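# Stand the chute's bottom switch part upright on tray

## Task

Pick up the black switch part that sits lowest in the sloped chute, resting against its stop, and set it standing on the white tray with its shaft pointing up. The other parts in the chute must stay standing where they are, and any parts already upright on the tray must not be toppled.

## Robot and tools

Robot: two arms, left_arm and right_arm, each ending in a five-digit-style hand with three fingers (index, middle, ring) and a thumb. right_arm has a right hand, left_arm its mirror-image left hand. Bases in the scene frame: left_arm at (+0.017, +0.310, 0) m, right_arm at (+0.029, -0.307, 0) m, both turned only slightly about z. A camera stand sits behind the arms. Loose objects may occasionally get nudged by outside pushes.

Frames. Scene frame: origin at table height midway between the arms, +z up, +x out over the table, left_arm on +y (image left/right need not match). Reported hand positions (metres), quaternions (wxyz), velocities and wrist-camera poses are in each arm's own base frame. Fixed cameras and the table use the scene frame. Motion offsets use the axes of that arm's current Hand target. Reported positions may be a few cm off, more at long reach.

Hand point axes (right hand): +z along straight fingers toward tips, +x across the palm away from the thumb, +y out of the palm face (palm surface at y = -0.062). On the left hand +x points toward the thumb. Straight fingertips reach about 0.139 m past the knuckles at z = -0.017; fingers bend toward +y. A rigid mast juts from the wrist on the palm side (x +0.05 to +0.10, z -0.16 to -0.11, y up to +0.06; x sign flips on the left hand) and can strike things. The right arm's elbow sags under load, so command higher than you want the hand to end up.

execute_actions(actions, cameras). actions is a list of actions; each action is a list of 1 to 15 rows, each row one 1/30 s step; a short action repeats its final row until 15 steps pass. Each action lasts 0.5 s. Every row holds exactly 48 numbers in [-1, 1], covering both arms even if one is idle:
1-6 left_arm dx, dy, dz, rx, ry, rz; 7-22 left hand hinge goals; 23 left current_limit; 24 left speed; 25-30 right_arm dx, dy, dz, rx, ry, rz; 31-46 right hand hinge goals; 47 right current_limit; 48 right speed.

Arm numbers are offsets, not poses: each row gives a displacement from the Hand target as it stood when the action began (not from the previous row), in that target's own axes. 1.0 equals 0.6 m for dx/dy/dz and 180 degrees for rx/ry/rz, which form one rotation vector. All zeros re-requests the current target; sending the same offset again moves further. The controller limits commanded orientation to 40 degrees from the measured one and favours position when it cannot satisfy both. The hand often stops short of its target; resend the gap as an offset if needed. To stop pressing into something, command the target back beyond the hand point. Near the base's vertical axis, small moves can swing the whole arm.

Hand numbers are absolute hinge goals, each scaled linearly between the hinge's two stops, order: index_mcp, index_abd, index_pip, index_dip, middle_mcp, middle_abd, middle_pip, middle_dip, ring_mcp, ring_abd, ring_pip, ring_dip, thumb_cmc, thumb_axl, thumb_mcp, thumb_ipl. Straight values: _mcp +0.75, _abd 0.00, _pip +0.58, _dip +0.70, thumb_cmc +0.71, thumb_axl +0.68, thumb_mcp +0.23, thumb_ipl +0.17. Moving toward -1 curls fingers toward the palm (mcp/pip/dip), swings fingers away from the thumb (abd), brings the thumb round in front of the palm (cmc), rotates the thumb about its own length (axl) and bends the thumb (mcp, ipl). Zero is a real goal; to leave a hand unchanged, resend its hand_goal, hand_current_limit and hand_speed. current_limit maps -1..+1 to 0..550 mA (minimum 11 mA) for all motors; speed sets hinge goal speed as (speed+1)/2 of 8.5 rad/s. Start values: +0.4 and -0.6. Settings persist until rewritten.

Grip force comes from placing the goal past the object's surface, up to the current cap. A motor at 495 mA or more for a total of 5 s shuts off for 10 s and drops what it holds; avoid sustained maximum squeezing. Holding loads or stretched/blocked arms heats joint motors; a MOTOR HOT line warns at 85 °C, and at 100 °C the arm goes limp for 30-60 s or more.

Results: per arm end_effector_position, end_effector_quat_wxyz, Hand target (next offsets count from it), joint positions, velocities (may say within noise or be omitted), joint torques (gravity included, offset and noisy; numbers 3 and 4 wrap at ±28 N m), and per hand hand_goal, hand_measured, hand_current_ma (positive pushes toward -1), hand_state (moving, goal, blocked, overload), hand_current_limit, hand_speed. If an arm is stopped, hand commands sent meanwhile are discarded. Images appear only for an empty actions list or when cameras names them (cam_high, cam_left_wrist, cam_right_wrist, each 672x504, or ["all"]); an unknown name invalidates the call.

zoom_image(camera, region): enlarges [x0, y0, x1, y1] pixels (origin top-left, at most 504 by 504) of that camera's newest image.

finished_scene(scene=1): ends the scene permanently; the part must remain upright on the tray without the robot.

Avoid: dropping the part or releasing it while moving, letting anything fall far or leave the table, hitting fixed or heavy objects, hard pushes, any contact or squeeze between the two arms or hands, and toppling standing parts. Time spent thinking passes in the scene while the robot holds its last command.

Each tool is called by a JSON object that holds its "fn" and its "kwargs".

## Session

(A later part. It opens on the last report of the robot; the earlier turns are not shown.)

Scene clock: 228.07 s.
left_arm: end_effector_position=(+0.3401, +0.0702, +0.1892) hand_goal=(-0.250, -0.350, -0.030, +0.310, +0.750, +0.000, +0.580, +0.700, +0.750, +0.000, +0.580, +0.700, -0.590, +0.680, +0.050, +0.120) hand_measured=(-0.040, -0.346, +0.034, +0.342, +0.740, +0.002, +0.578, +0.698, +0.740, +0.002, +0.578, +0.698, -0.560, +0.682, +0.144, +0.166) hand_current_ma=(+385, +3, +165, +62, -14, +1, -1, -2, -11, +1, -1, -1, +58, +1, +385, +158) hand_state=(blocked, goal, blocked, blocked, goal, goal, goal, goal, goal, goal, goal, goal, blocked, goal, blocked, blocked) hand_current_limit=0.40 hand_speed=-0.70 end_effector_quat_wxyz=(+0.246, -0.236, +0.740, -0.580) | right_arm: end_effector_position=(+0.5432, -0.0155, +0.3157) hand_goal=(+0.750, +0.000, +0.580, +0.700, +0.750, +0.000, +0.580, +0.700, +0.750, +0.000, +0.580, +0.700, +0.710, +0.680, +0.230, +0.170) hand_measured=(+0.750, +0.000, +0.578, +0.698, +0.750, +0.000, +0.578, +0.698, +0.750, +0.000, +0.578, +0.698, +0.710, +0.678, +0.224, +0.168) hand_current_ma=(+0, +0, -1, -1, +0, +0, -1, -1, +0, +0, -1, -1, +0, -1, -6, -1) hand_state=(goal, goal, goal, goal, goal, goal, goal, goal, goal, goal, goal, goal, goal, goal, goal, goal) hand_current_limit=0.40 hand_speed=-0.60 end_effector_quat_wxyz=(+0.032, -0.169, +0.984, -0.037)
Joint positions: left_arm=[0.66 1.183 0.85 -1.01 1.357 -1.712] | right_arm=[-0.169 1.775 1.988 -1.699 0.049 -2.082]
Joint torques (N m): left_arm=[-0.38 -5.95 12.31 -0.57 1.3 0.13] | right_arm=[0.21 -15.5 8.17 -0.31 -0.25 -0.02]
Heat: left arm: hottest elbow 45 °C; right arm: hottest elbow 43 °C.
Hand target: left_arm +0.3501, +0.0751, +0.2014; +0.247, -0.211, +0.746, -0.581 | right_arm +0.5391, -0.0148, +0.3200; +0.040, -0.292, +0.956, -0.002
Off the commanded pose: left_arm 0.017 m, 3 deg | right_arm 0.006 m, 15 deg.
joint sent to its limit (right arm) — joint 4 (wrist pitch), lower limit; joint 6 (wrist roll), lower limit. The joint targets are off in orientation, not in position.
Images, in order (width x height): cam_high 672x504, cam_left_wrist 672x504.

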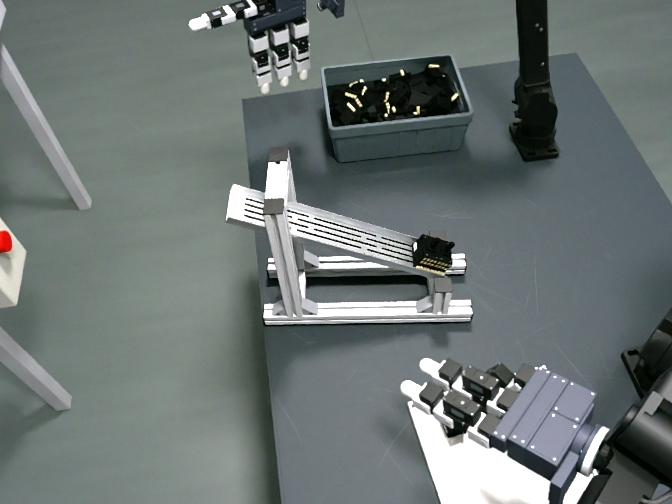

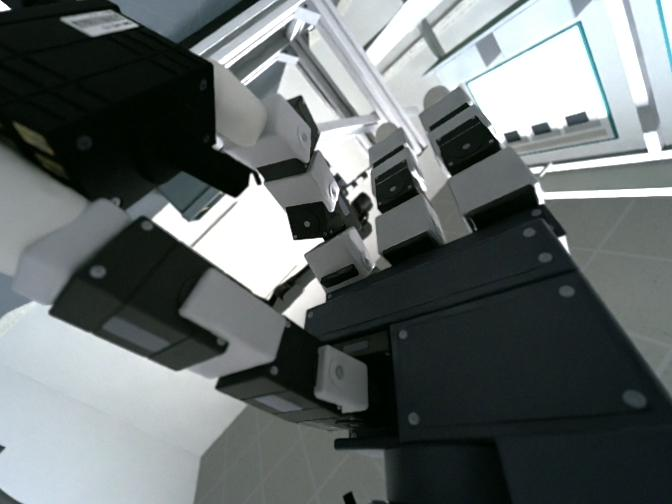

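{"fn": "execute_actions", "kwargs": {"actions": [[[-0.022,0.063,0.04,-0.0178,-0.0115,0.1574,-0.25,-0.35,-0.03,0.31,0.75,0,0.58,0.7,0.75,0,0.58,0.7,-0.59,0.68,0.05,0.12,0.4,-0.7,0,0,0,0,0,0,0.75,0,0.58,0.7,0.75,0,0.58,0.7,0.75,0,0.58,0.7,0.71,0.68,0.23,0.17,0.4,-0.6]]], "cameras": ["cam_high","cam_left_wrist"]}}

{"fn": "zoom_image", "kwargs": {"camera": "cam_left_wrist", "region": [0, 0, 320, 320]}}

{"fn": "zoom_image", "kwargs": {"camera": "cam_high", "region": [400, 330, 574, 504]}}

Scene clock: 253.57 s.
left_arm: end_effector_position=(+0.3738, +0.0743, +0.1598) hand_goal=(-0.250, -0.350, -0.030, +0.310, +0.750, +0.000, +0.580, +0.700, +0.750, +0.000, +0.580, +0.700, -0.590, +0.680, +0.050, +0.120) hand_measured=(-0.040, -0.346, +0.034, +0.342, +0.740, +0.002, +0.578, +0.698, +0.740, +0.002, +0.578, +0.698, -0.560, +0.682, +0.144, +0.166) hand_current_ma=(+385, +3, +165, +62, -14, +1, -1, -2, -11, +1, -1, -1, +58, +1, +385, +158) hand_state=(blocked, goal, blocked, blocked, goal, goal, goal, goal, goal, goal, goal, goal, blocked, goal, blocked, blocked) hand_current_limit=0.40 hand_speed=-0.70 end_effector_quat_wxyz=(+0.378, -0.047, +0.787, -0.486) | right_arm: end_effector_position=(+0.5432, -0.0155, +0.3157) hand_goal=(+0.750, +0.000, +0.580, +0.700, +0.750, +0.000, +0.580, +0.700, +0.750, +0.000, +0.580, +0.700, +0.710, +0.680, +0.230, +0.170) hand_measured=(+0.750, +0.000, +0.578, +0.698, +0.750, +0.000, +0.578, +0.698, +0.750, +0.000, +0.578, +0.698, +0.710, +0.678, +0.224, +0.168) hand_current_ma=(+0, +0, -1, -1, +0, +0, -1, -1, +0, +0, -1, -1, +0, -1, -6, -1) hand_state=(goal, goal, goal, goal, goal, goal, goal, goal, goal, goal, goal, goal, goal, goal, goal, goal) hand_current_limit=0.40 hand_speed=-0.60 end_effector_quat_wxyz=(+0.032, -0.169, +0.984, -0.037)
Joint positions: left_arm=[0.581 1.121 0.706 -0.652 1.289 -1.491] | right_arm=[-0.169 1.775 1.988 -1.699 0.049 -2.082]
Joint torques (N m): left_arm=[-0.09 -6.83 8.66 0.83 0.9 0.1] | right_arm=[0.79 -16.03 8.1 -0.31 -0.19 -0.06]
Heat: left arm: hottest elbow 49 °C; right arm: hottest elbow 43 °C.
Hand target: left_arm +0.3742, +0.0735, +0.1615; +0.389, -0.039, +0.786, -0.478 | right_arm +0.5391, -0.0148, +0.3200; +0.040, -0.292, +0.956, -0.002
Off the commanded pose: left_arm 0.002 m, 2 deg | right_arm 0.006 m, 15 deg.
joint sent to its limit (right arm) — joint 4 (wrist pitch), lower limit; joint 6 (wrist roll), lower limit. The joint targets are off in orientation, not in position.
Images, in order (width x height): cam_high 672x504, cam_left_wrist 672x504.

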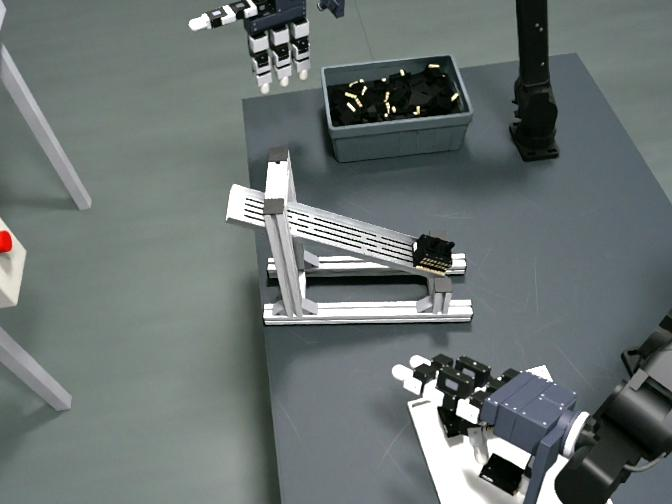

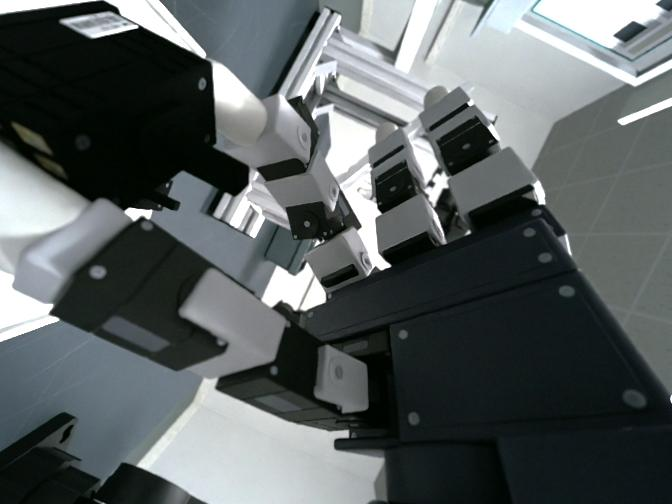

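Scaled by 1.575.

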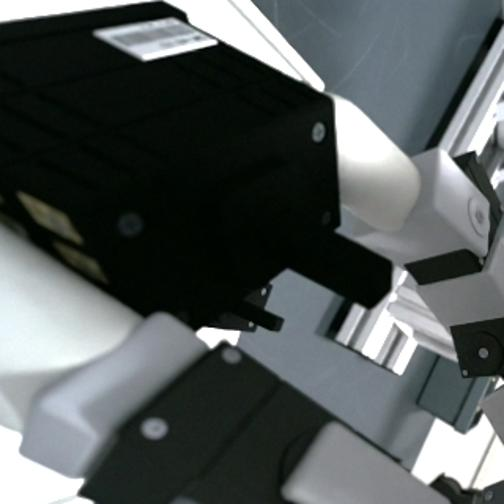

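Scaled by 2.897.

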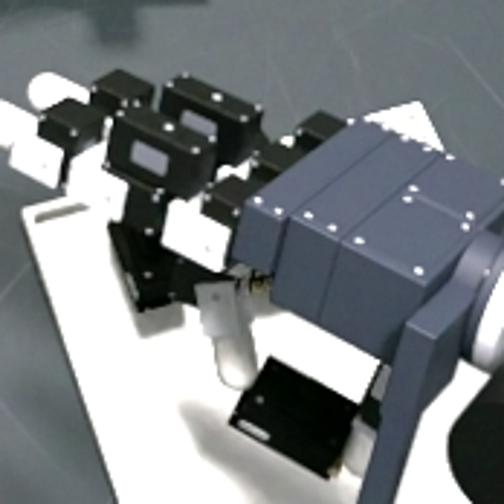

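{"fn": "execute_actions", "kwargs": {"actions": [[[0.0795,0.0797,0.0347,0,0,0,-0.25,-0.35,-0.03,0.31,0.75,0,0.58,0.7,0.75,0,0.58,0.7,-0.59,0.68,0.05,0.12,0.4,-0.7,0,0,0,0,0,0,0.75,0,0.58,0.7,0.75,0,0.58,0.7,0.75,0,0.58,0.7,0.71,0.68,0.23,0.17,0.4,-0.6]]], "cameras": ["cam_high","cam_left_wrist"]}}

{"fn": "zoom_image", "kwargs": {"camera": "cam_high", "region": [400, 330, 574, 504]}}

{"fn": "zoom_image", "kwargs": {"camera": "cam_left_wrist", "region": [0, 0, 320, 320]}}

Scene clock: 265.87 s.
left_arm: end_effector_position=(+0.3711, +0.0675, +0.0954) hand_goal=(-0.250, -0.350, -0.030, +0.310, +0.750, +0.000, +0.580, +0.700, +0.750, +0.000, +0.580, +0.700, -0.590, +0.680, +0.050, +0.120) hand_measured=(-0.040, -0.346, +0.034, +0.342, +0.740, +0.002, +0.578, +0.698, +0.740, +0.002, +0.578, +0.698, -0.560, +0.682, +0.144, +0.166) hand_current_ma=(+385, +3, +165, +62, -14, +1, -1, -2, -11, +1, -1, -1, +58, +1, +385, +158) hand_state=(blocked, goal, blocked, blocked, goal, goal, goal, goal, goal, goal, goal, goal, blocked, goal, blocked, blocked) hand_current_limit=0.40 hand_speed=-0.70 end_effector_quat_wxyz=(+0.390, -0.036, +0.786, -0.478) | right_arm: end_effector_position=(+0.5432, -0.0155, +0.3157) hand_goal=(+0.750, +0.000, +0.580, +0.700, +0.750, +0.000, +0.580, +0.700, +0.750, +0.000, +0.580, +0.700, +0.710, +0.680, +0.230, +0.170) hand_measured=(+0.750, +0.000, +0.578, +0.698, +0.750, +0.000, +0.578, +0.698, +0.750, +0.000, +0.578, +0.698, +0.710, +0.678, +0.224, +0.168) hand_current_ma=(+0, +0, -1, -1, +0, +0, -1, -1, +0, +0, -1, -1, +0, -1, -6, -1) hand_state=(goal, goal, goal, goal, goal, goal, goal, goal, goal, goal, goal, goal, goal, goal, goal, goal) hand_current_limit=0.40 hand_speed=-0.60 end_effector_quat_wxyz=(+0.032, -0.169, +0.984, -0.037)
Joint positions: left_arm=[0.566 1.198 0.552 -0.341 1.279 -1.537] | right_arm=[-0.169 1.775 1.988 -1.699 0.049 -2.082]
Joint torques (N m): left_arm=[-0.38 -5.95 7.49 0.91 0.83 -0.05] | right_arm=[1.08 -15.56 8.05 -0.21 -0.21 -0.04]
Heat: left arm: hottest elbow 47 °C; right arm: hottest elbow 43 °C.
Hand target: left_arm +0.3695, +0.0637, +0.0917; +0.389, -0.039, +0.786, -0.478 | right_arm +0.5391, -0.0148, +0.3200; +0.040, -0.292, +0.956, -0.002
Off the commanded pose: left_arm 0.006 m, 0 deg | right_arm 0.006 m, 15 deg.
joint sent to its limit (right arm) — joint 4 (wrist pitch), lower limit; joint 6 (wrist roll), lower limit. The joint targets are off in orientation, not in position.
Images, in order (width x height): cam_high 672x504, cam_left_wrist 672x504.

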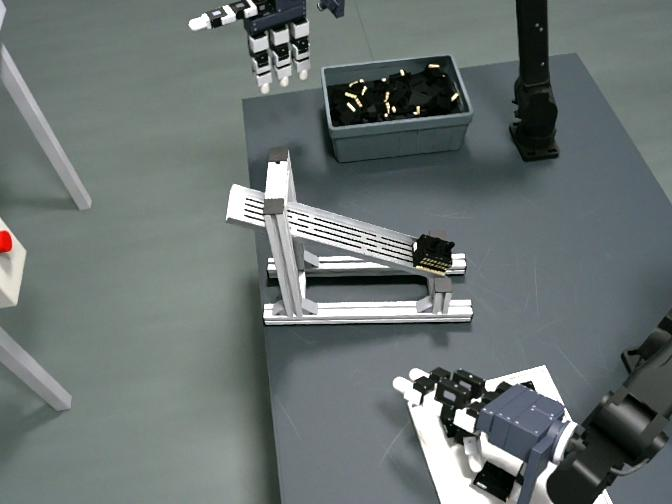

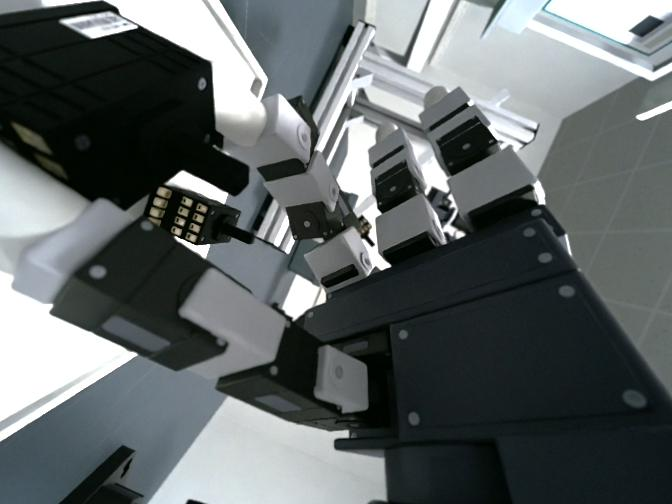

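Scaled by 2.897.

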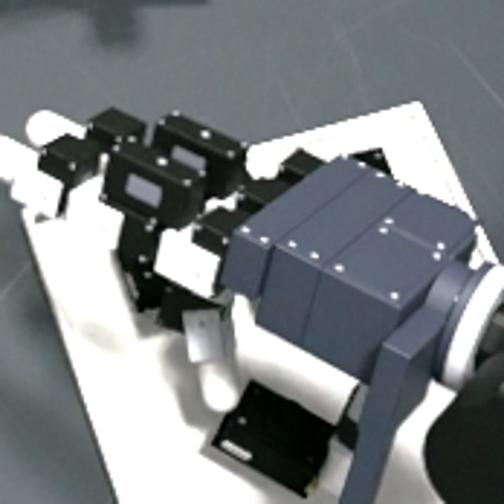

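Scaled by 1.575.

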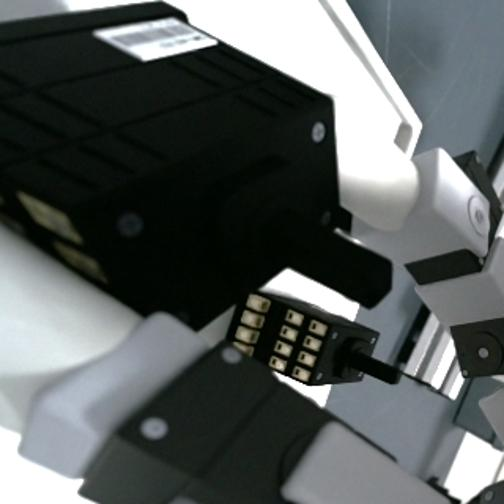

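{"fn": "execute_actions", "kwargs": {"actions": [[[0.0237,0.0326,0.01,0,0,0,-0.25,-0.35,-0.03,0.31,0.75,0,0.58,0.7,0.75,0,0.58,0.7,-0.59,0.68,0.05,0.12,0.4,-0.7,0,0,0,0,0,0,0.75,0,0.58,0.7,0.75,0,0.58,0.7,0.75,0,0.58,0.7,0.71,0.68,0.23,0.17,0.4,-0.6]]], "cameras": ["cam_high","cam_left_wrist"]}}

{"fn": "zoom_image", "kwargs": {"camera": "cam_high", "region": [400, 330, 574, 504]}}

{"fn": "zoom_image", "kwargs": {"camera": "cam_left_wrist", "region": [0, 0, 320, 320]}}

Scene clock: 269.00 s.
left_arm: end_effector_position=(+0.3702, +0.0669, +0.0703) hand_goal=(-0.250, -0.350, -0.030, +0.310, +0.750, +0.000, +0.580, +0.700, +0.750, +0.000, +0.580, +0.700, -0.590, +0.680, +0.050, +0.120) hand_measured=(-0.040, -0.346, +0.034, +0.342, +0.740, +0.002, +0.578, +0.698, +0.740, +0.002, +0.578, +0.698, -0.560, +0.682, +0.144, +0.166) hand_current_ma=(+385, +3, +165, +62, -14, +1, -1, -2, -11, +1, -1, -1, +58, +1, +385, +158) hand_state=(blocked, goal, blocked, blocked, goal, goal, goal, goal, goal, goal, goal, goal, blocked, goal, blocked, blocked) hand_current_limit=0.40 hand_speed=-0.70 end_effector_quat_wxyz=(+0.392, -0.037, +0.786, -0.476) | right_arm: end_effector_position=(+0.5432, -0.0155, +0.3157) hand_goal=(+0.750, +0.000, +0.580, +0.700, +0.750, +0.000, +0.580, +0.700, +0.750, +0.000, +0.580, +0.700, +0.710, +0.680, +0.230, +0.170) hand_measured=(+0.750, +0.000, +0.578, +0.698, +0.750, +0.000, +0.578, +0.698, +0.750, +0.000, +0.578, +0.698, +0.710, +0.678, +0.224, +0.168) hand_current_ma=(+0, +0, -1, -1, +0, +0, -1, -1, +0, +0, -1, -1, +0, -1, -6, -1) hand_state=(goal, goal, goal, goal, goal, goal, goal, goal, goal, goal, goal, goal, goal, goal, goal, goal) hand_current_limit=0.40 hand_speed=-0.60 end_effector_quat_wxyz=(+0.032, -0.169, +0.984, -0.037)
Joint positions: left_arm=[0.565 1.254 0.507 -0.218 1.275 -1.556] | right_arm=[-0.169 1.775 1.988 -1.699 0.049 -2.082]
Joint torques (N m): left_arm=[-0.38 -5.77 7.34 0.96 0.81 -0.05] | right_arm=[0.73 -14.68 8.08 -0.21 -0.21 -0.06]
Heat: left arm: hottest elbow 46 °C; right arm: hottest elbow 43 °C.
Hand target: left_arm +0.3696, +0.0638, +0.0667; +0.389, -0.039, +0.786, -0.478 | right_arm +0.5391, -0.0148, +0.3200; +0.040, -0.292, +0.956, -0.002
Off the commanded pose: left_arm 0.005 m, 0 deg | right_arm 0.006 m, 15 deg.
joint sent to its limit (right arm) — joint 4 (wrist pitch), lower limit; joint 6 (wrist roll), lower limit. The joint targets are off in orientation, not in position.
Images, in order (width x height): cam_high 672x504, cam_left_wrist 672x504.

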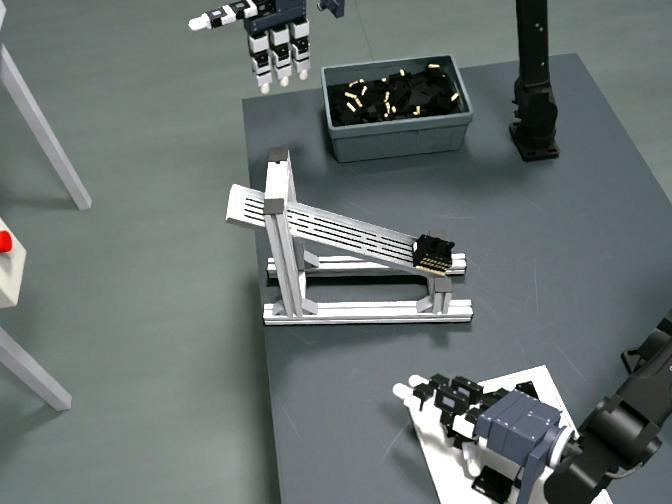

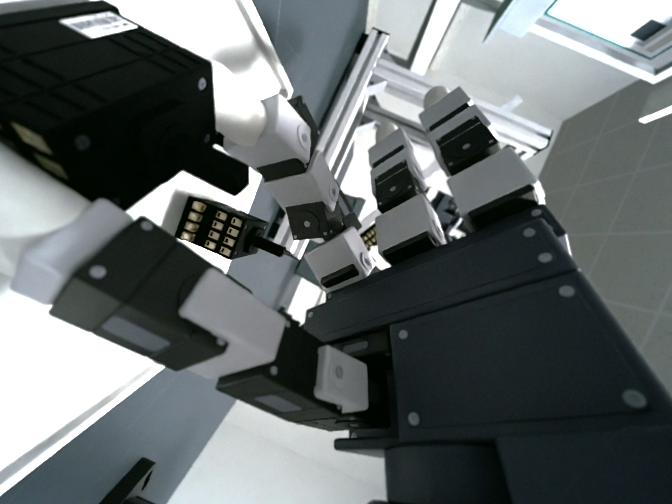

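Scaled by 2.897.

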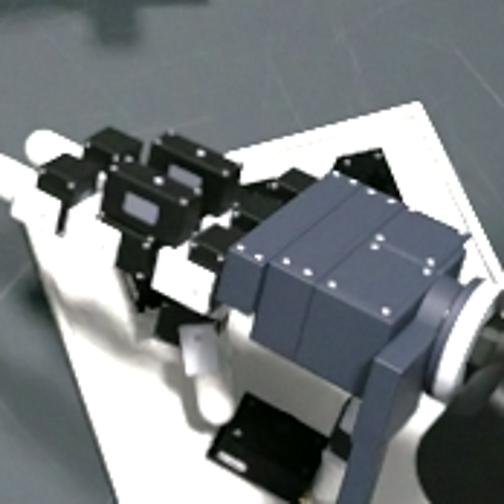

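Scaled by 1.575.

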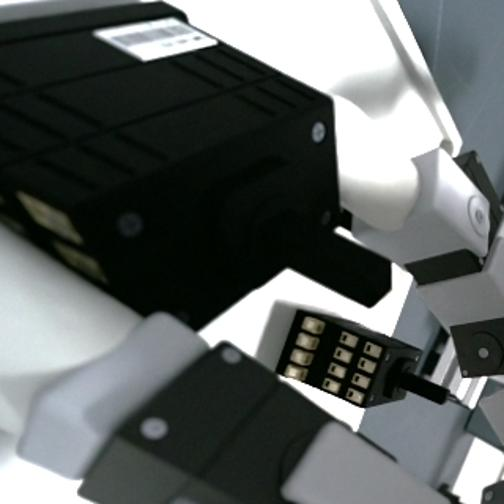

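{"fn": "execute_actions", "kwargs": {"actions": [[[0.0085,0.0117,0.0036,0,0,0,-0.25,-0.35,-0.03,0.31,0.75,0,0.58,0.7,0.75,0,0.58,0.7,-0.59,0.68,0.05,0.12,0.4,-0.7,0,0,0,0,0,0,0.75,0,0.58,0.7,0.75,0,0.58,0.7,0.75,0,0.58,0.7,0.71,0.68,0.23,0.17,0.4,-0.6]]], "cameras": ["cam_high","cam_left_wrist"]}}

{"fn": "zoom_image", "kwargs": {"camera": "cam_left_wrist", "region": [0, 0, 320, 320]}}

Scene clock: 271.40 s.
left_arm: end_effector_position=(+0.3725, +0.0684, +0.0657) hand_goal=(-0.250, -0.350, -0.030, +0.310, +0.750, +0.000, +0.580, +0.700, +0.750, +0.000, +0.580, +0.700, -0.590, +0.680, +0.050, +0.120) hand_measured=(-0.040, -0.344, +0.036, +0.342, +0.740, +0.002, +0.578, +0.698, +0.740, +0.002, +0.578, +0.698, -0.566, +0.682, +0.144, +0.166) hand_current_ma=(+385, +6, +167, +62, -14, +1, -1, -2, -11, +1, -1, -1, +44, +1, +385, +158) hand_state=(blocked, goal, blocked, blocked, goal, goal, goal, goal, goal, goal, goal, goal, blocked, goal, blocked, blocked) hand_current_limit=0.40 hand_speed=-0.70 end_effector_quat_wxyz=(+0.396, -0.034, +0.786, -0.474) | right_arm: end_effector_position=(+0.5432, -0.0155, +0.3157) hand_goal=(+0.750, +0.000, +0.580, +0.700, +0.750, +0.000, +0.580, +0.700, +0.750, +0.000, +0.580, +0.700, +0.710, +0.680, +0.230, +0.170) hand_measured=(+0.750, +0.000, +0.578, +0.698, +0.750, +0.000, +0.578, +0.698, +0.750, +0.000, +0.578, +0.698, +0.710, +0.678, +0.224, +0.168) hand_current_ma=(+0, +0, -1, -1, +0, +0, -1, -1, +0, +0, -1, -1, +0, -1, -6, -1) hand_state=(goal, goal, goal, goal, goal, goal, goal, goal, goal, goal, goal, goal, goal, goal, goal, goal) hand_current_limit=0.40 hand_speed=-0.60 end_effector_quat_wxyz=(+0.032, -0.169, +0.984, -0.037)
Joint positions: left_arm=[0.565 1.272 0.501 -0.179 1.275 -1.559] | right_arm=[-0.169 1.775 1.988 -1.699 0.049 -2.082]
Joint torques (N m): left_arm=[-0.38 -5.36 6.79 0.99 0.82 -0.07] | right_arm=[0.32 -15.27 8.14 -0.18 -0.17 -0.04]
Heat: left arm: hottest elbow 46 °C; right arm: hottest elbow 43 °C.
Hand target: left_arm +0.3696, +0.0638, +0.0577; +0.389, -0.039, +0.786, -0.478 | right_arm +0.5391, -0.0148, +0.3200; +0.040, -0.292, +0.956, -0.002
Off the commanded pose: left_arm 0.010 m, 1 deg | right_arm 0.006 m, 15 deg.
joint sent to its limit (right arm) — joint 4 (wrist pitch), lower limit; joint 6 (wrist roll), lower limit. The joint targets are off in orientation, not in position.
Images, in order (width x height): cam_high 672x504, cam_left_wrist 672x504.

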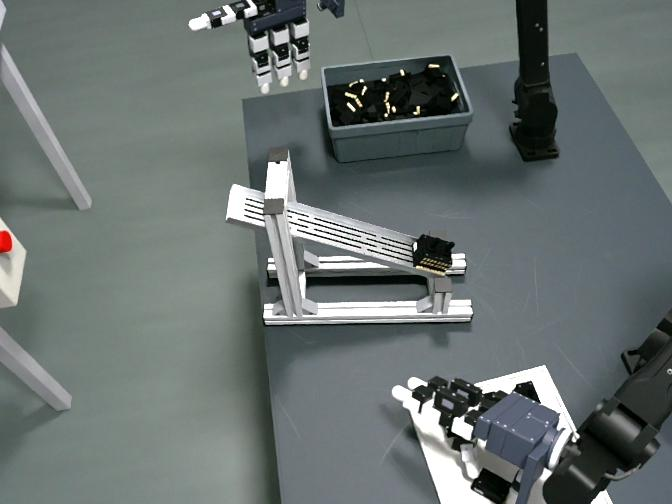

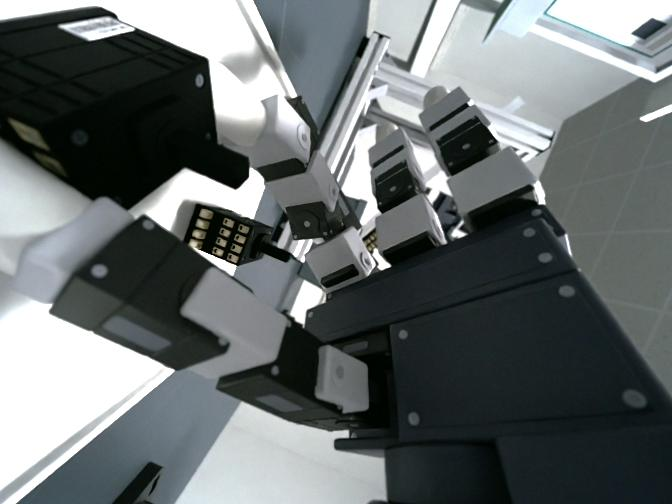

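Scaled by 1.575.

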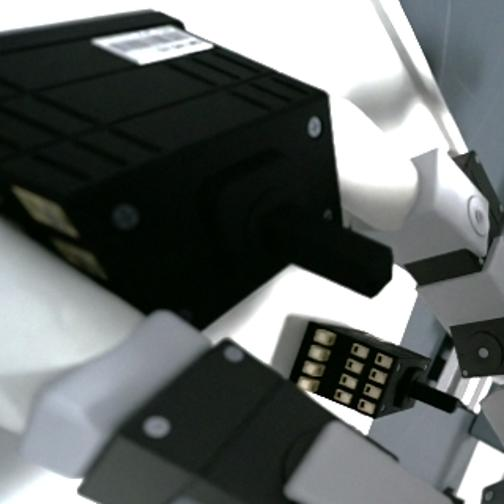

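{"fn": "execute_actions", "kwargs": {"actions": [[[-0.009,-0.003,-0.0035,0,0,0,-0.12,-0.35,0,0.33,0.75,0,0.58,0.7,0.75,0,0.58,0.7,-0.58,0.68,0.11,0.15,0,-0.85,0,0,0,0,0,0,0.75,0,0.58,0.7,0.75,0,0.58,0.7,0.75,0,0.58,0.7,0.71,0.68,0.23,0.17,0.4,-0.6]],[[0,0,0,0,0,0,-0.04,-0.35,0.03,0.34,0.75,0,0.58,0.7,0.75,0,0.58,0.7,-0.566,0.68,0.144,0.166,0,-0.85,0,0,0,0,0,0,0.75,0,0.58,0.7,0.75,0,0.58,0.7,0.75,0,0.58,0.7,0.71,0.68,0.23,0.17,0.4,-0.6]]], "cameras": ["cam_high","cam_left_wrist"]}}

{"fn": "zoom_image", "kwargs": {"camera": "cam_left_wrist", "region": [0, 0, 320, 320]}}

Scene clock: 277.07 s.
left_arm: end_effector_position=(+0.3725, +0.0684, +0.0657) hand_goal=(-0.040, -0.350, +0.030, +0.340, +0.750, +0.000, +0.580, +0.700, +0.750, +0.000, +0.580, +0.700, -0.566, +0.680, +0.144, +0.166) hand_measured=(-0.032, -0.344, +0.046, +0.350, +0.740, +0.002, +0.578, +0.698, +0.740, +0.002, +0.578, +0.698, -0.562, +0.682, +0.150, +0.170) hand_current_ma=(+9, +6, +23, +12, -14, +1, -1, -2, -11, +1, -1, -1, +3, +1, +7, +7) hand_state=(goal, goal, goal, goal, goal, goal, goal, goal, goal, goal, goal, goal, goal, goal, goal, goal) hand_current_limit=0.00 hand_speed=-0.85 end_effector_quat_wxyz=(+0.396, -0.035, +0.786, -0.474) | right_arm: end_effector_position=(+0.5432, -0.0155, +0.3157) hand_goal=(+0.750, +0.000, +0.580, +0.700, +0.750, +0.000, +0.580, +0.700, +0.750, +0.000, +0.580, +0.700, +0.710, +0.680, +0.230, +0.170) hand_measured=(+0.750, +0.000, +0.578, +0.698, +0.750, +0.000, +0.578, +0.698, +0.750, +0.000, +0.578, +0.698, +0.710, +0.678, +0.224, +0.168) hand_current_ma=(+0, +0, -1, -1, +0, +0, -1, -1, +0, +0, -1, -1, +0, -1, -6, -1) hand_state=(goal, goal, goal, goal, goal, goal, goal, goal, goal, goal, goal, goal, goal, goal, goal, goal) hand_current_limit=0.40 hand_speed=-0.60 end_effector_quat_wxyz=(+0.032, -0.169, +0.984, -0.037)
Joint positions: left_arm=[0.565 1.272 0.501 -0.179 1.275 -1.56] | right_arm=[-0.169 1.775 1.988 -1.699 0.049 -2.082]
Joint torques (N m): left_arm=[-0.03 -5.66 8.02 -0.01 0.9 0.03] | right_arm=[0.73 -15.15 7.97 -0.27 -0.18 -0.07]
Heat: left arm: hottest elbow 45 °C; right arm: hottest elbow 43 °C.
Hand target: left_arm +0.3714, +0.0667, +0.0627; +0.389, -0.039, +0.786, -0.478 | right_arm +0.5391, -0.0148, +0.3200; +0.040, -0.292, +0.956, -0.002
Off the commanded pose: left_arm 0.004 m, 1 deg | right_arm 0.006 m, 15 deg.
joint sent to its limit (right arm) — joint 4 (wrist pitch), lower limit; joint 6 (wrist roll), lower limit. The joint targets are off in orientation, not in position.
Images, in order (width x height): cam_high 672x504, cam_left_wrist 672x504.

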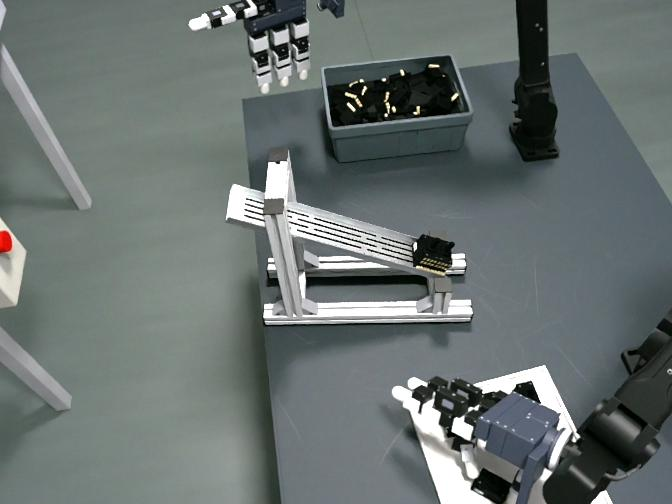

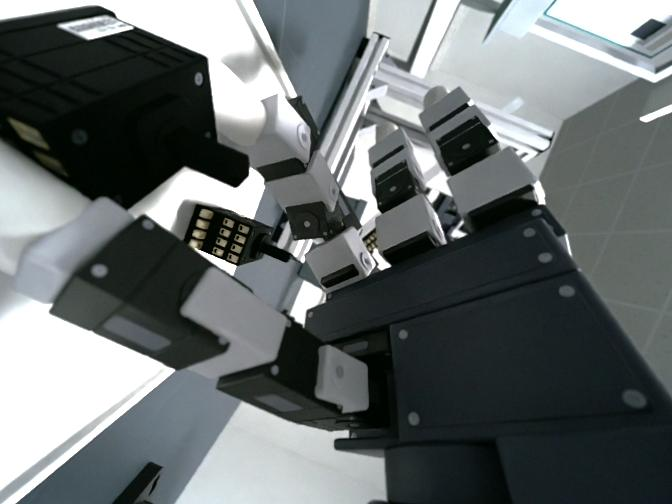

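Scaled by 1.575.

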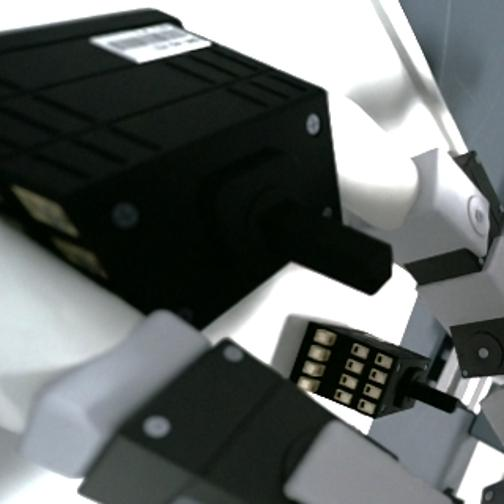

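{"fn": "execute_actions", "kwargs": {"actions": [[[0,0,0,0,0,0,0.0,-0.35,0.03,0.34,0.75,0,0.58,0.7,0.75,0,0.58,0.7,-0.56,0.68,0.175,0.166,0,-0.95,0,0,0,0,0,0,0.75,0,0.58,0.7,0.75,0,0.58,0.7,0.75,0,0.58,0.7,0.71,0.68,0.23,0.17,0.4,-0.6]]], "cameras": ["cam_high","cam_left_wrist"]}}

{"fn": "zoom_image", "kwargs": {"camera": "cam_left_wrist", "region": [0, 0, 320, 320]}}

Scene clock: 278.97 s.
left_arm: end_effector_position=(+0.3725, +0.0684, +0.0657) hand_goal=(+0.000, -0.350, +0.030, +0.340, +0.750, +0.000, +0.580, +0.700, +0.750, +0.000, +0.580, +0.700, -0.560, +0.680, +0.176, +0.166) hand_measured=(-0.006, -0.344, +0.034, +0.342, +0.740, +0.002, +0.578, +0.698, +0.740, +0.002, +0.578, +0.698, -0.558, +0.682, +0.172, +0.168) hand_current_ma=(-7, +6, +2, +2, -14, +1, -1, -2, -11, +1, -1, -1, +2, +1, -4, +2) hand_state=(goal, goal, goal, goal, goal, goal, goal, goal, goal, goal, goal, goal, goal, goal, goal, goal) hand_current_limit=0.00 hand_speed=-0.95 end_effector_quat_wxyz=(+0.396, -0.035, +0.786, -0.474) | right_arm: end_effector_position=(+0.5432, -0.0155, +0.3157) hand_goal=(+0.750, +0.000, +0.580, +0.700, +0.750, +0.000, +0.580, +0.700, +0.750, +0.000, +0.580, +0.700, +0.710, +0.680, +0.230, +0.170) hand_measured=(+0.750, +0.000, +0.578, +0.698, +0.750, +0.000, +0.578, +0.698, +0.750, +0.000, +0.578, +0.698, +0.710, +0.678, +0.224, +0.168) hand_current_ma=(+0, +0, -1, -1, +0, +0, -1, -1, +0, +0, -1, -1, +0, -1, -6, -1) hand_state=(goal, goal, goal, goal, goal, goal, goal, goal, goal, goal, goal, goal, goal, goal, goal, goal) hand_current_limit=0.40 hand_speed=-0.60 end_effector_quat_wxyz=(+0.032, -0.169, +0.984, -0.037)
Joint positions: left_arm=[0.565 1.272 0.501 -0.179 1.275 -1.56] | right_arm=[-0.169 1.775 1.988 -1.699 0.049 -2.082]
Joint torques (N m): left_arm=[0.21 -5.54 8.05 -0.01 0.93 0.05] | right_arm=[0.26 -15.21 8.18 -0.17 -0.2 -0.04]
Heat: left arm: hottest elbow 45 °C; right arm: hottest elbow 43 °C.
Hand target: left_arm +0.3714, +0.0667, +0.0627; +0.389, -0.039, +0.786, -0.478 | right_arm +0.5391, -0.0148, +0.3200; +0.040, -0.292, +0.956, -0.002
Off the commanded pose: left_arm 0.004 m, 1 deg | right_arm 0.006 m, 15 deg.
joint sent to its limit (right arm) — joint 4 (wrist pitch), lower limit; joint 6 (wrist roll), lower limit. The joint targets are off in orientation, not in position.
Images, in order (width x height): cam_high 672x504, cam_left_wrist 672x504.

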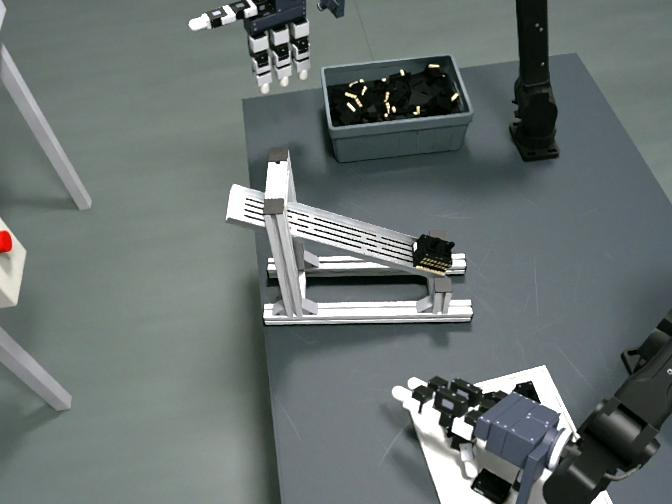

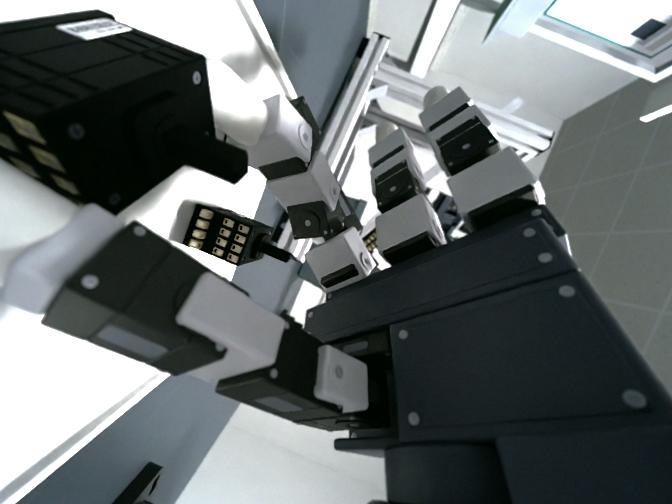

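Scaled by 1.575.

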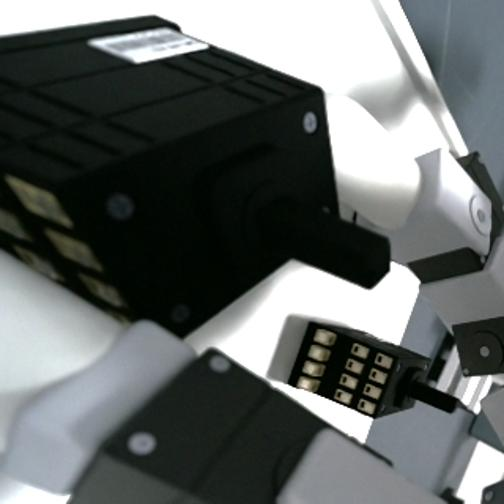

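{"fn": "execute_actions", "kwargs": {"actions": [[[0,0,0,0,0,0,0.1,-0.35,0.03,0.34,0.75,0,0.58,0.7,0.75,0,0.58,0.7,-0.56,0.68,0.27,0.166,0,-0.9,0,0,0,0,0,0,0.75,0,0.58,0.7,0.75,0,0.58,0.7,0.75,0,0.58,0.7,0.71,0.68,0.23,0.17,0.4,-0.6]]], "cameras": ["cam_high","cam_left_wrist"]}}

{"fn": "zoom_image", "kwargs": {"camera": "cam_left_wrist", "region": [0, 0, 320, 320]}}

Scene clock: 280.93 s.
left_arm: end_effector_position=(+0.3725, +0.0684, +0.0657) hand_goal=(+0.100, -0.350, +0.030, +0.340, +0.750, +0.000, +0.580, +0.700, +0.750, +0.000, +0.580, +0.700, -0.560, +0.680, +0.270, +0.166) hand_measured=(+0.092, -0.344, +0.032, +0.342, +0.740, +0.002, +0.578, +0.698, +0.740, +0.002, +0.578, +0.698, -0.558, +0.682, +0.266, +0.168) hand_current_ma=(-10, +6, +2, +2, -14, +1, -1, -2, -11, +1, -1, -1, +2, +1, -5, +2) hand_state=(goal, goal, goal, goal, goal, goal, goal, goal, goal, goal, goal, goal, goal, goal, goal, goal) hand_current_limit=0.00 hand_speed=-0.90 end_effector_quat_wxyz=(+0.396, -0.035, +0.786, -0.474) | right_arm: end_effector_position=(+0.5432, -0.0155, +0.3157) hand_goal=(+0.750, +0.000, +0.580, +0.700, +0.750, +0.000, +0.580, +0.700, +0.750, +0.000, +0.580, +0.700, +0.710, +0.680, +0.230, +0.170) hand_measured=(+0.750, +0.000, +0.578, +0.698, +0.750, +0.000, +0.578, +0.698, +0.750, +0.000, +0.578, +0.698, +0.710, +0.678, +0.224, +0.168) hand_current_ma=(+0, +0, -1, -1, +0, +0, -1, -1, +0, +0, -1, -1, +0, -1, -6, -1) hand_state=(goal, goal, goal, goal, goal, goal, goal, goal, goal, goal, goal, goal, goal, goal, goal, goal) hand_current_limit=0.40 hand_speed=-0.60 end_effector_quat_wxyz=(+0.032, -0.169, +0.984, -0.037)
Joint positions: left_arm=[0.565 1.272 0.501 -0.179 1.275 -1.56] | right_arm=[-0.169 1.775 1.988 -1.699 0.049 -2.082]
Joint torques (N m): left_arm=[0.09 -5.42 8.02 -0.03 0.92 0.03] | right_arm=[0.5 -15.03 8.08 -0.21 -0.22 -0.05]
Heat: left arm: hottest elbow 45 °C; right arm: hottest elbow 43 °C.
Hand target: left_arm +0.3714, +0.0667, +0.0627; +0.389, -0.039, +0.786, -0.478 | right_arm +0.5391, -0.0148, +0.3200; +0.040, -0.292, +0.956, -0.002
Off the commanded pose: left_arm 0.004 m, 1 deg | right_arm 0.006 m, 15 deg.
joint sent to its limit (right arm) — joint 4 (wrist pitch), lower limit; joint 6 (wrist roll), lower limit. The joint targets are off in orientation, not in position.
Images, in order (width x height): cam_high 672x504, cam_left_wrist 672x504.

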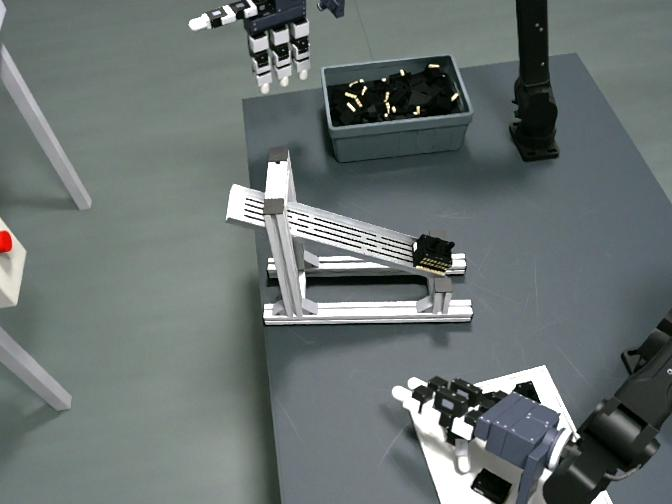

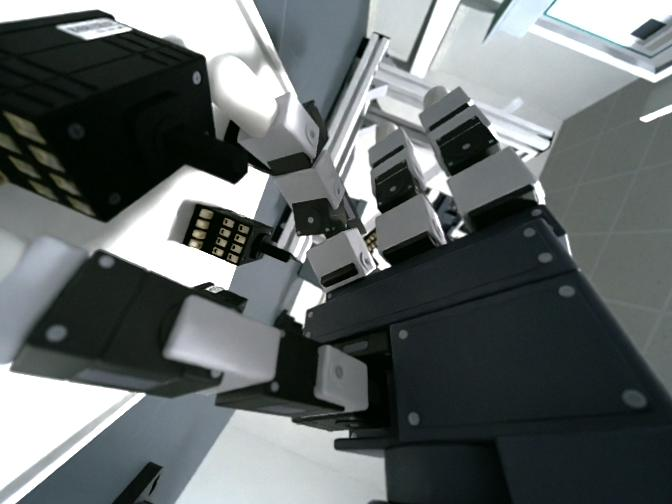

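Scaled by 1.575.

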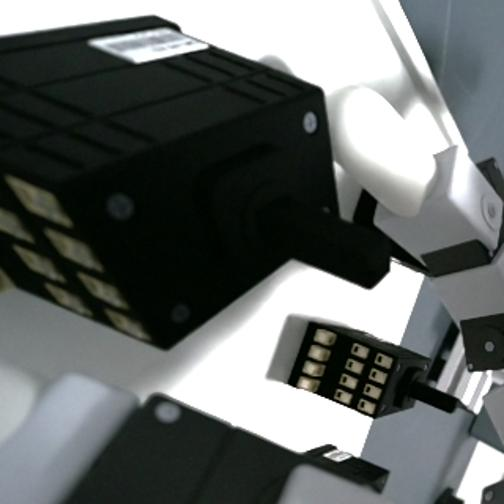

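{"fn": "execute_actions", "kwargs": {"actions": [[[-0.0285,-0.039,-0.012,0,0,0,0.1,-0.35,0.03,0.34,0.75,0,0.58,0.7,0.75,0,0.58,0.7,-0.56,0.68,0.27,0.166,0,-0.9,0,0,0,0,0,0,0.75,0,0.58,0.7,0.75,0,0.58,0.7,0.75,0,0.58,0.7,0.71,0.68,0.23,0.17,0.4,-0.6]],[[-0.095,-0.13,-0.04,0,0,0,0.1,-0.35,0.03,0.34,0.75,0,0.58,0.7,0.75,0,0.58,0.7,-0.56,0.68,0.27,0.166,0,-0.9,0,0,0,0,0,0,0.75,0,0.58,0.7,0.75,0,0.58,0.7,0.75,0,0.58,0.7,0.71,0.68,0.23,0.17,0.4,-0.6]]], "cameras": ["cam_high","cam_left_wrist"]}}

{"fn": "zoom_image", "kwargs": {"camera": "cam_high", "region": [400, 330, 574, 504]}}

Scene clock: 284.77 s.
left_arm: end_effector_position=(+0.3555, +0.0534, +0.1680) hand_goal=(+0.100, -0.350, +0.030, +0.340, +0.750, +0.000, +0.580, +0.700, +0.750, +0.000, +0.580, +0.700, -0.560, +0.680, +0.270, +0.166) hand_measured=(+0.092, -0.344, +0.032, +0.342, +0.740, +0.002, +0.578, +0.698, +0.740, +0.002, +0.578, +0.698, -0.556, +0.682, +0.266, +0.168) hand_current_ma=(-9, +6, +2, +2, -14, +1, -1, -2, -11, +1, -1, -1, +3, +1, -4, +2) hand_state=(goal, goal, goal, goal, goal, goal, goal, goal, goal, goal, goal, goal, goal, goal, goal, goal) hand_current_limit=0.00 hand_speed=-0.90 end_effector_quat_wxyz=(+0.374, -0.059, +0.785, -0.490) | right_arm: end_effector_position=(+0.5432, -0.0155, +0.3157) hand_goal=(+0.750, +0.000, +0.580, +0.700, +0.750, +0.000, +0.580, +0.700, +0.750, +0.000, +0.580, +0.700, +0.710, +0.680, +0.230, +0.170) hand_measured=(+0.750, +0.000, +0.578, +0.698, +0.750, +0.000, +0.578, +0.698, +0.750, +0.000, +0.578, +0.698, +0.710, +0.678, +0.224, +0.168) hand_current_ma=(+0, +0, -1, -1, +0, +0, -1, -1, +0, +0, -1, -1, +0, -1, -6, -1) hand_state=(goal, goal, goal, goal, goal, goal, goal, goal, goal, goal, goal, goal, goal, goal, goal, goal) hand_current_limit=0.40 hand_speed=-0.60 end_effector_quat_wxyz=(+0.032, -0.169, +0.984, -0.037)
Joint positions: left_arm=[0.555 1.013 0.65 -0.604 1.274 -1.618] | right_arm=[-0.169 1.775 1.988 -1.699 0.049 -2.082]
Joint torques (N m): left_arm=[0.67 -3.96 14.43 0.02 0.86 0.19] | right_arm=[0.56 -14.92 8.12 -0.16 -0.23 -0.03]
Heat: left arm: hottest elbow 45 °C; right arm: hottest elbow 43 °C.
Hand target: left_arm +0.3712, +0.0666, +0.1922; +0.389, -0.039, +0.786, -0.478 | right_arm +0.5391, -0.0148, +0.3200; +0.040, -0.292, +0.956, -0.002
Off the commanded pose: left_arm 0.032 m, 3 deg | right_arm 0.006 m, 15 deg.
joint sent to its limit (right arm) — joint 4 (wrist pitch), lower limit; joint 6 (wrist roll), lower limit. The joint targets are off in orientation, not in position.
Images, in order (width x height): cam_high 672x504, cam_left_wrist 672x504.

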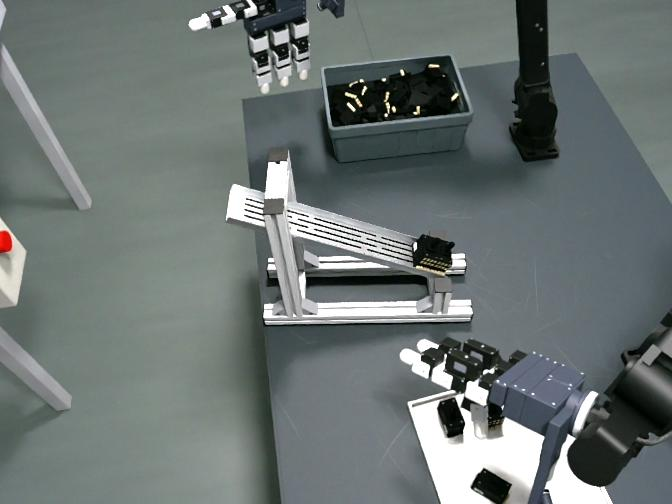

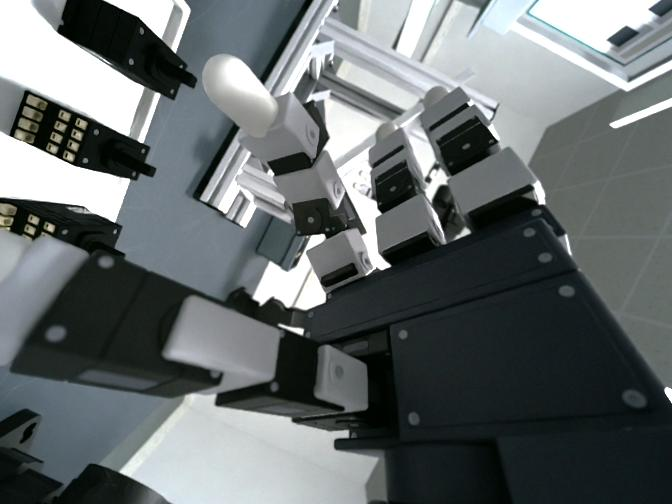

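Scaled by 2.897.

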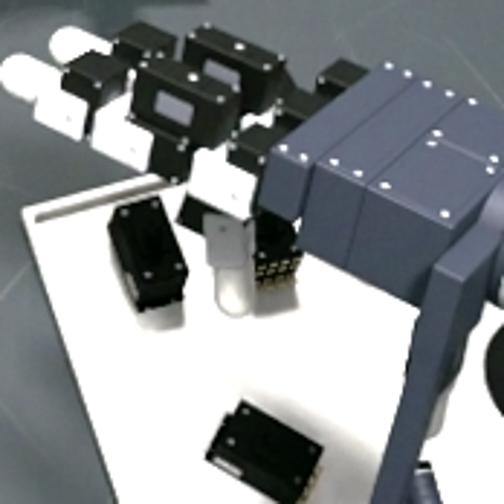

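{"fn": "zoom_image", "kwargs": {"camera": "cam_high", "region": [380, 200, 500, 320]}}

Scaled by 4.200.

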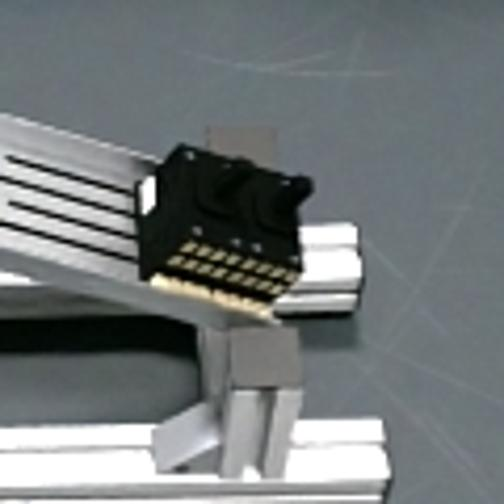

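{"fn": "finished_scene", "kwargs": {"scene": 1}}

The scene is finished: the task was done.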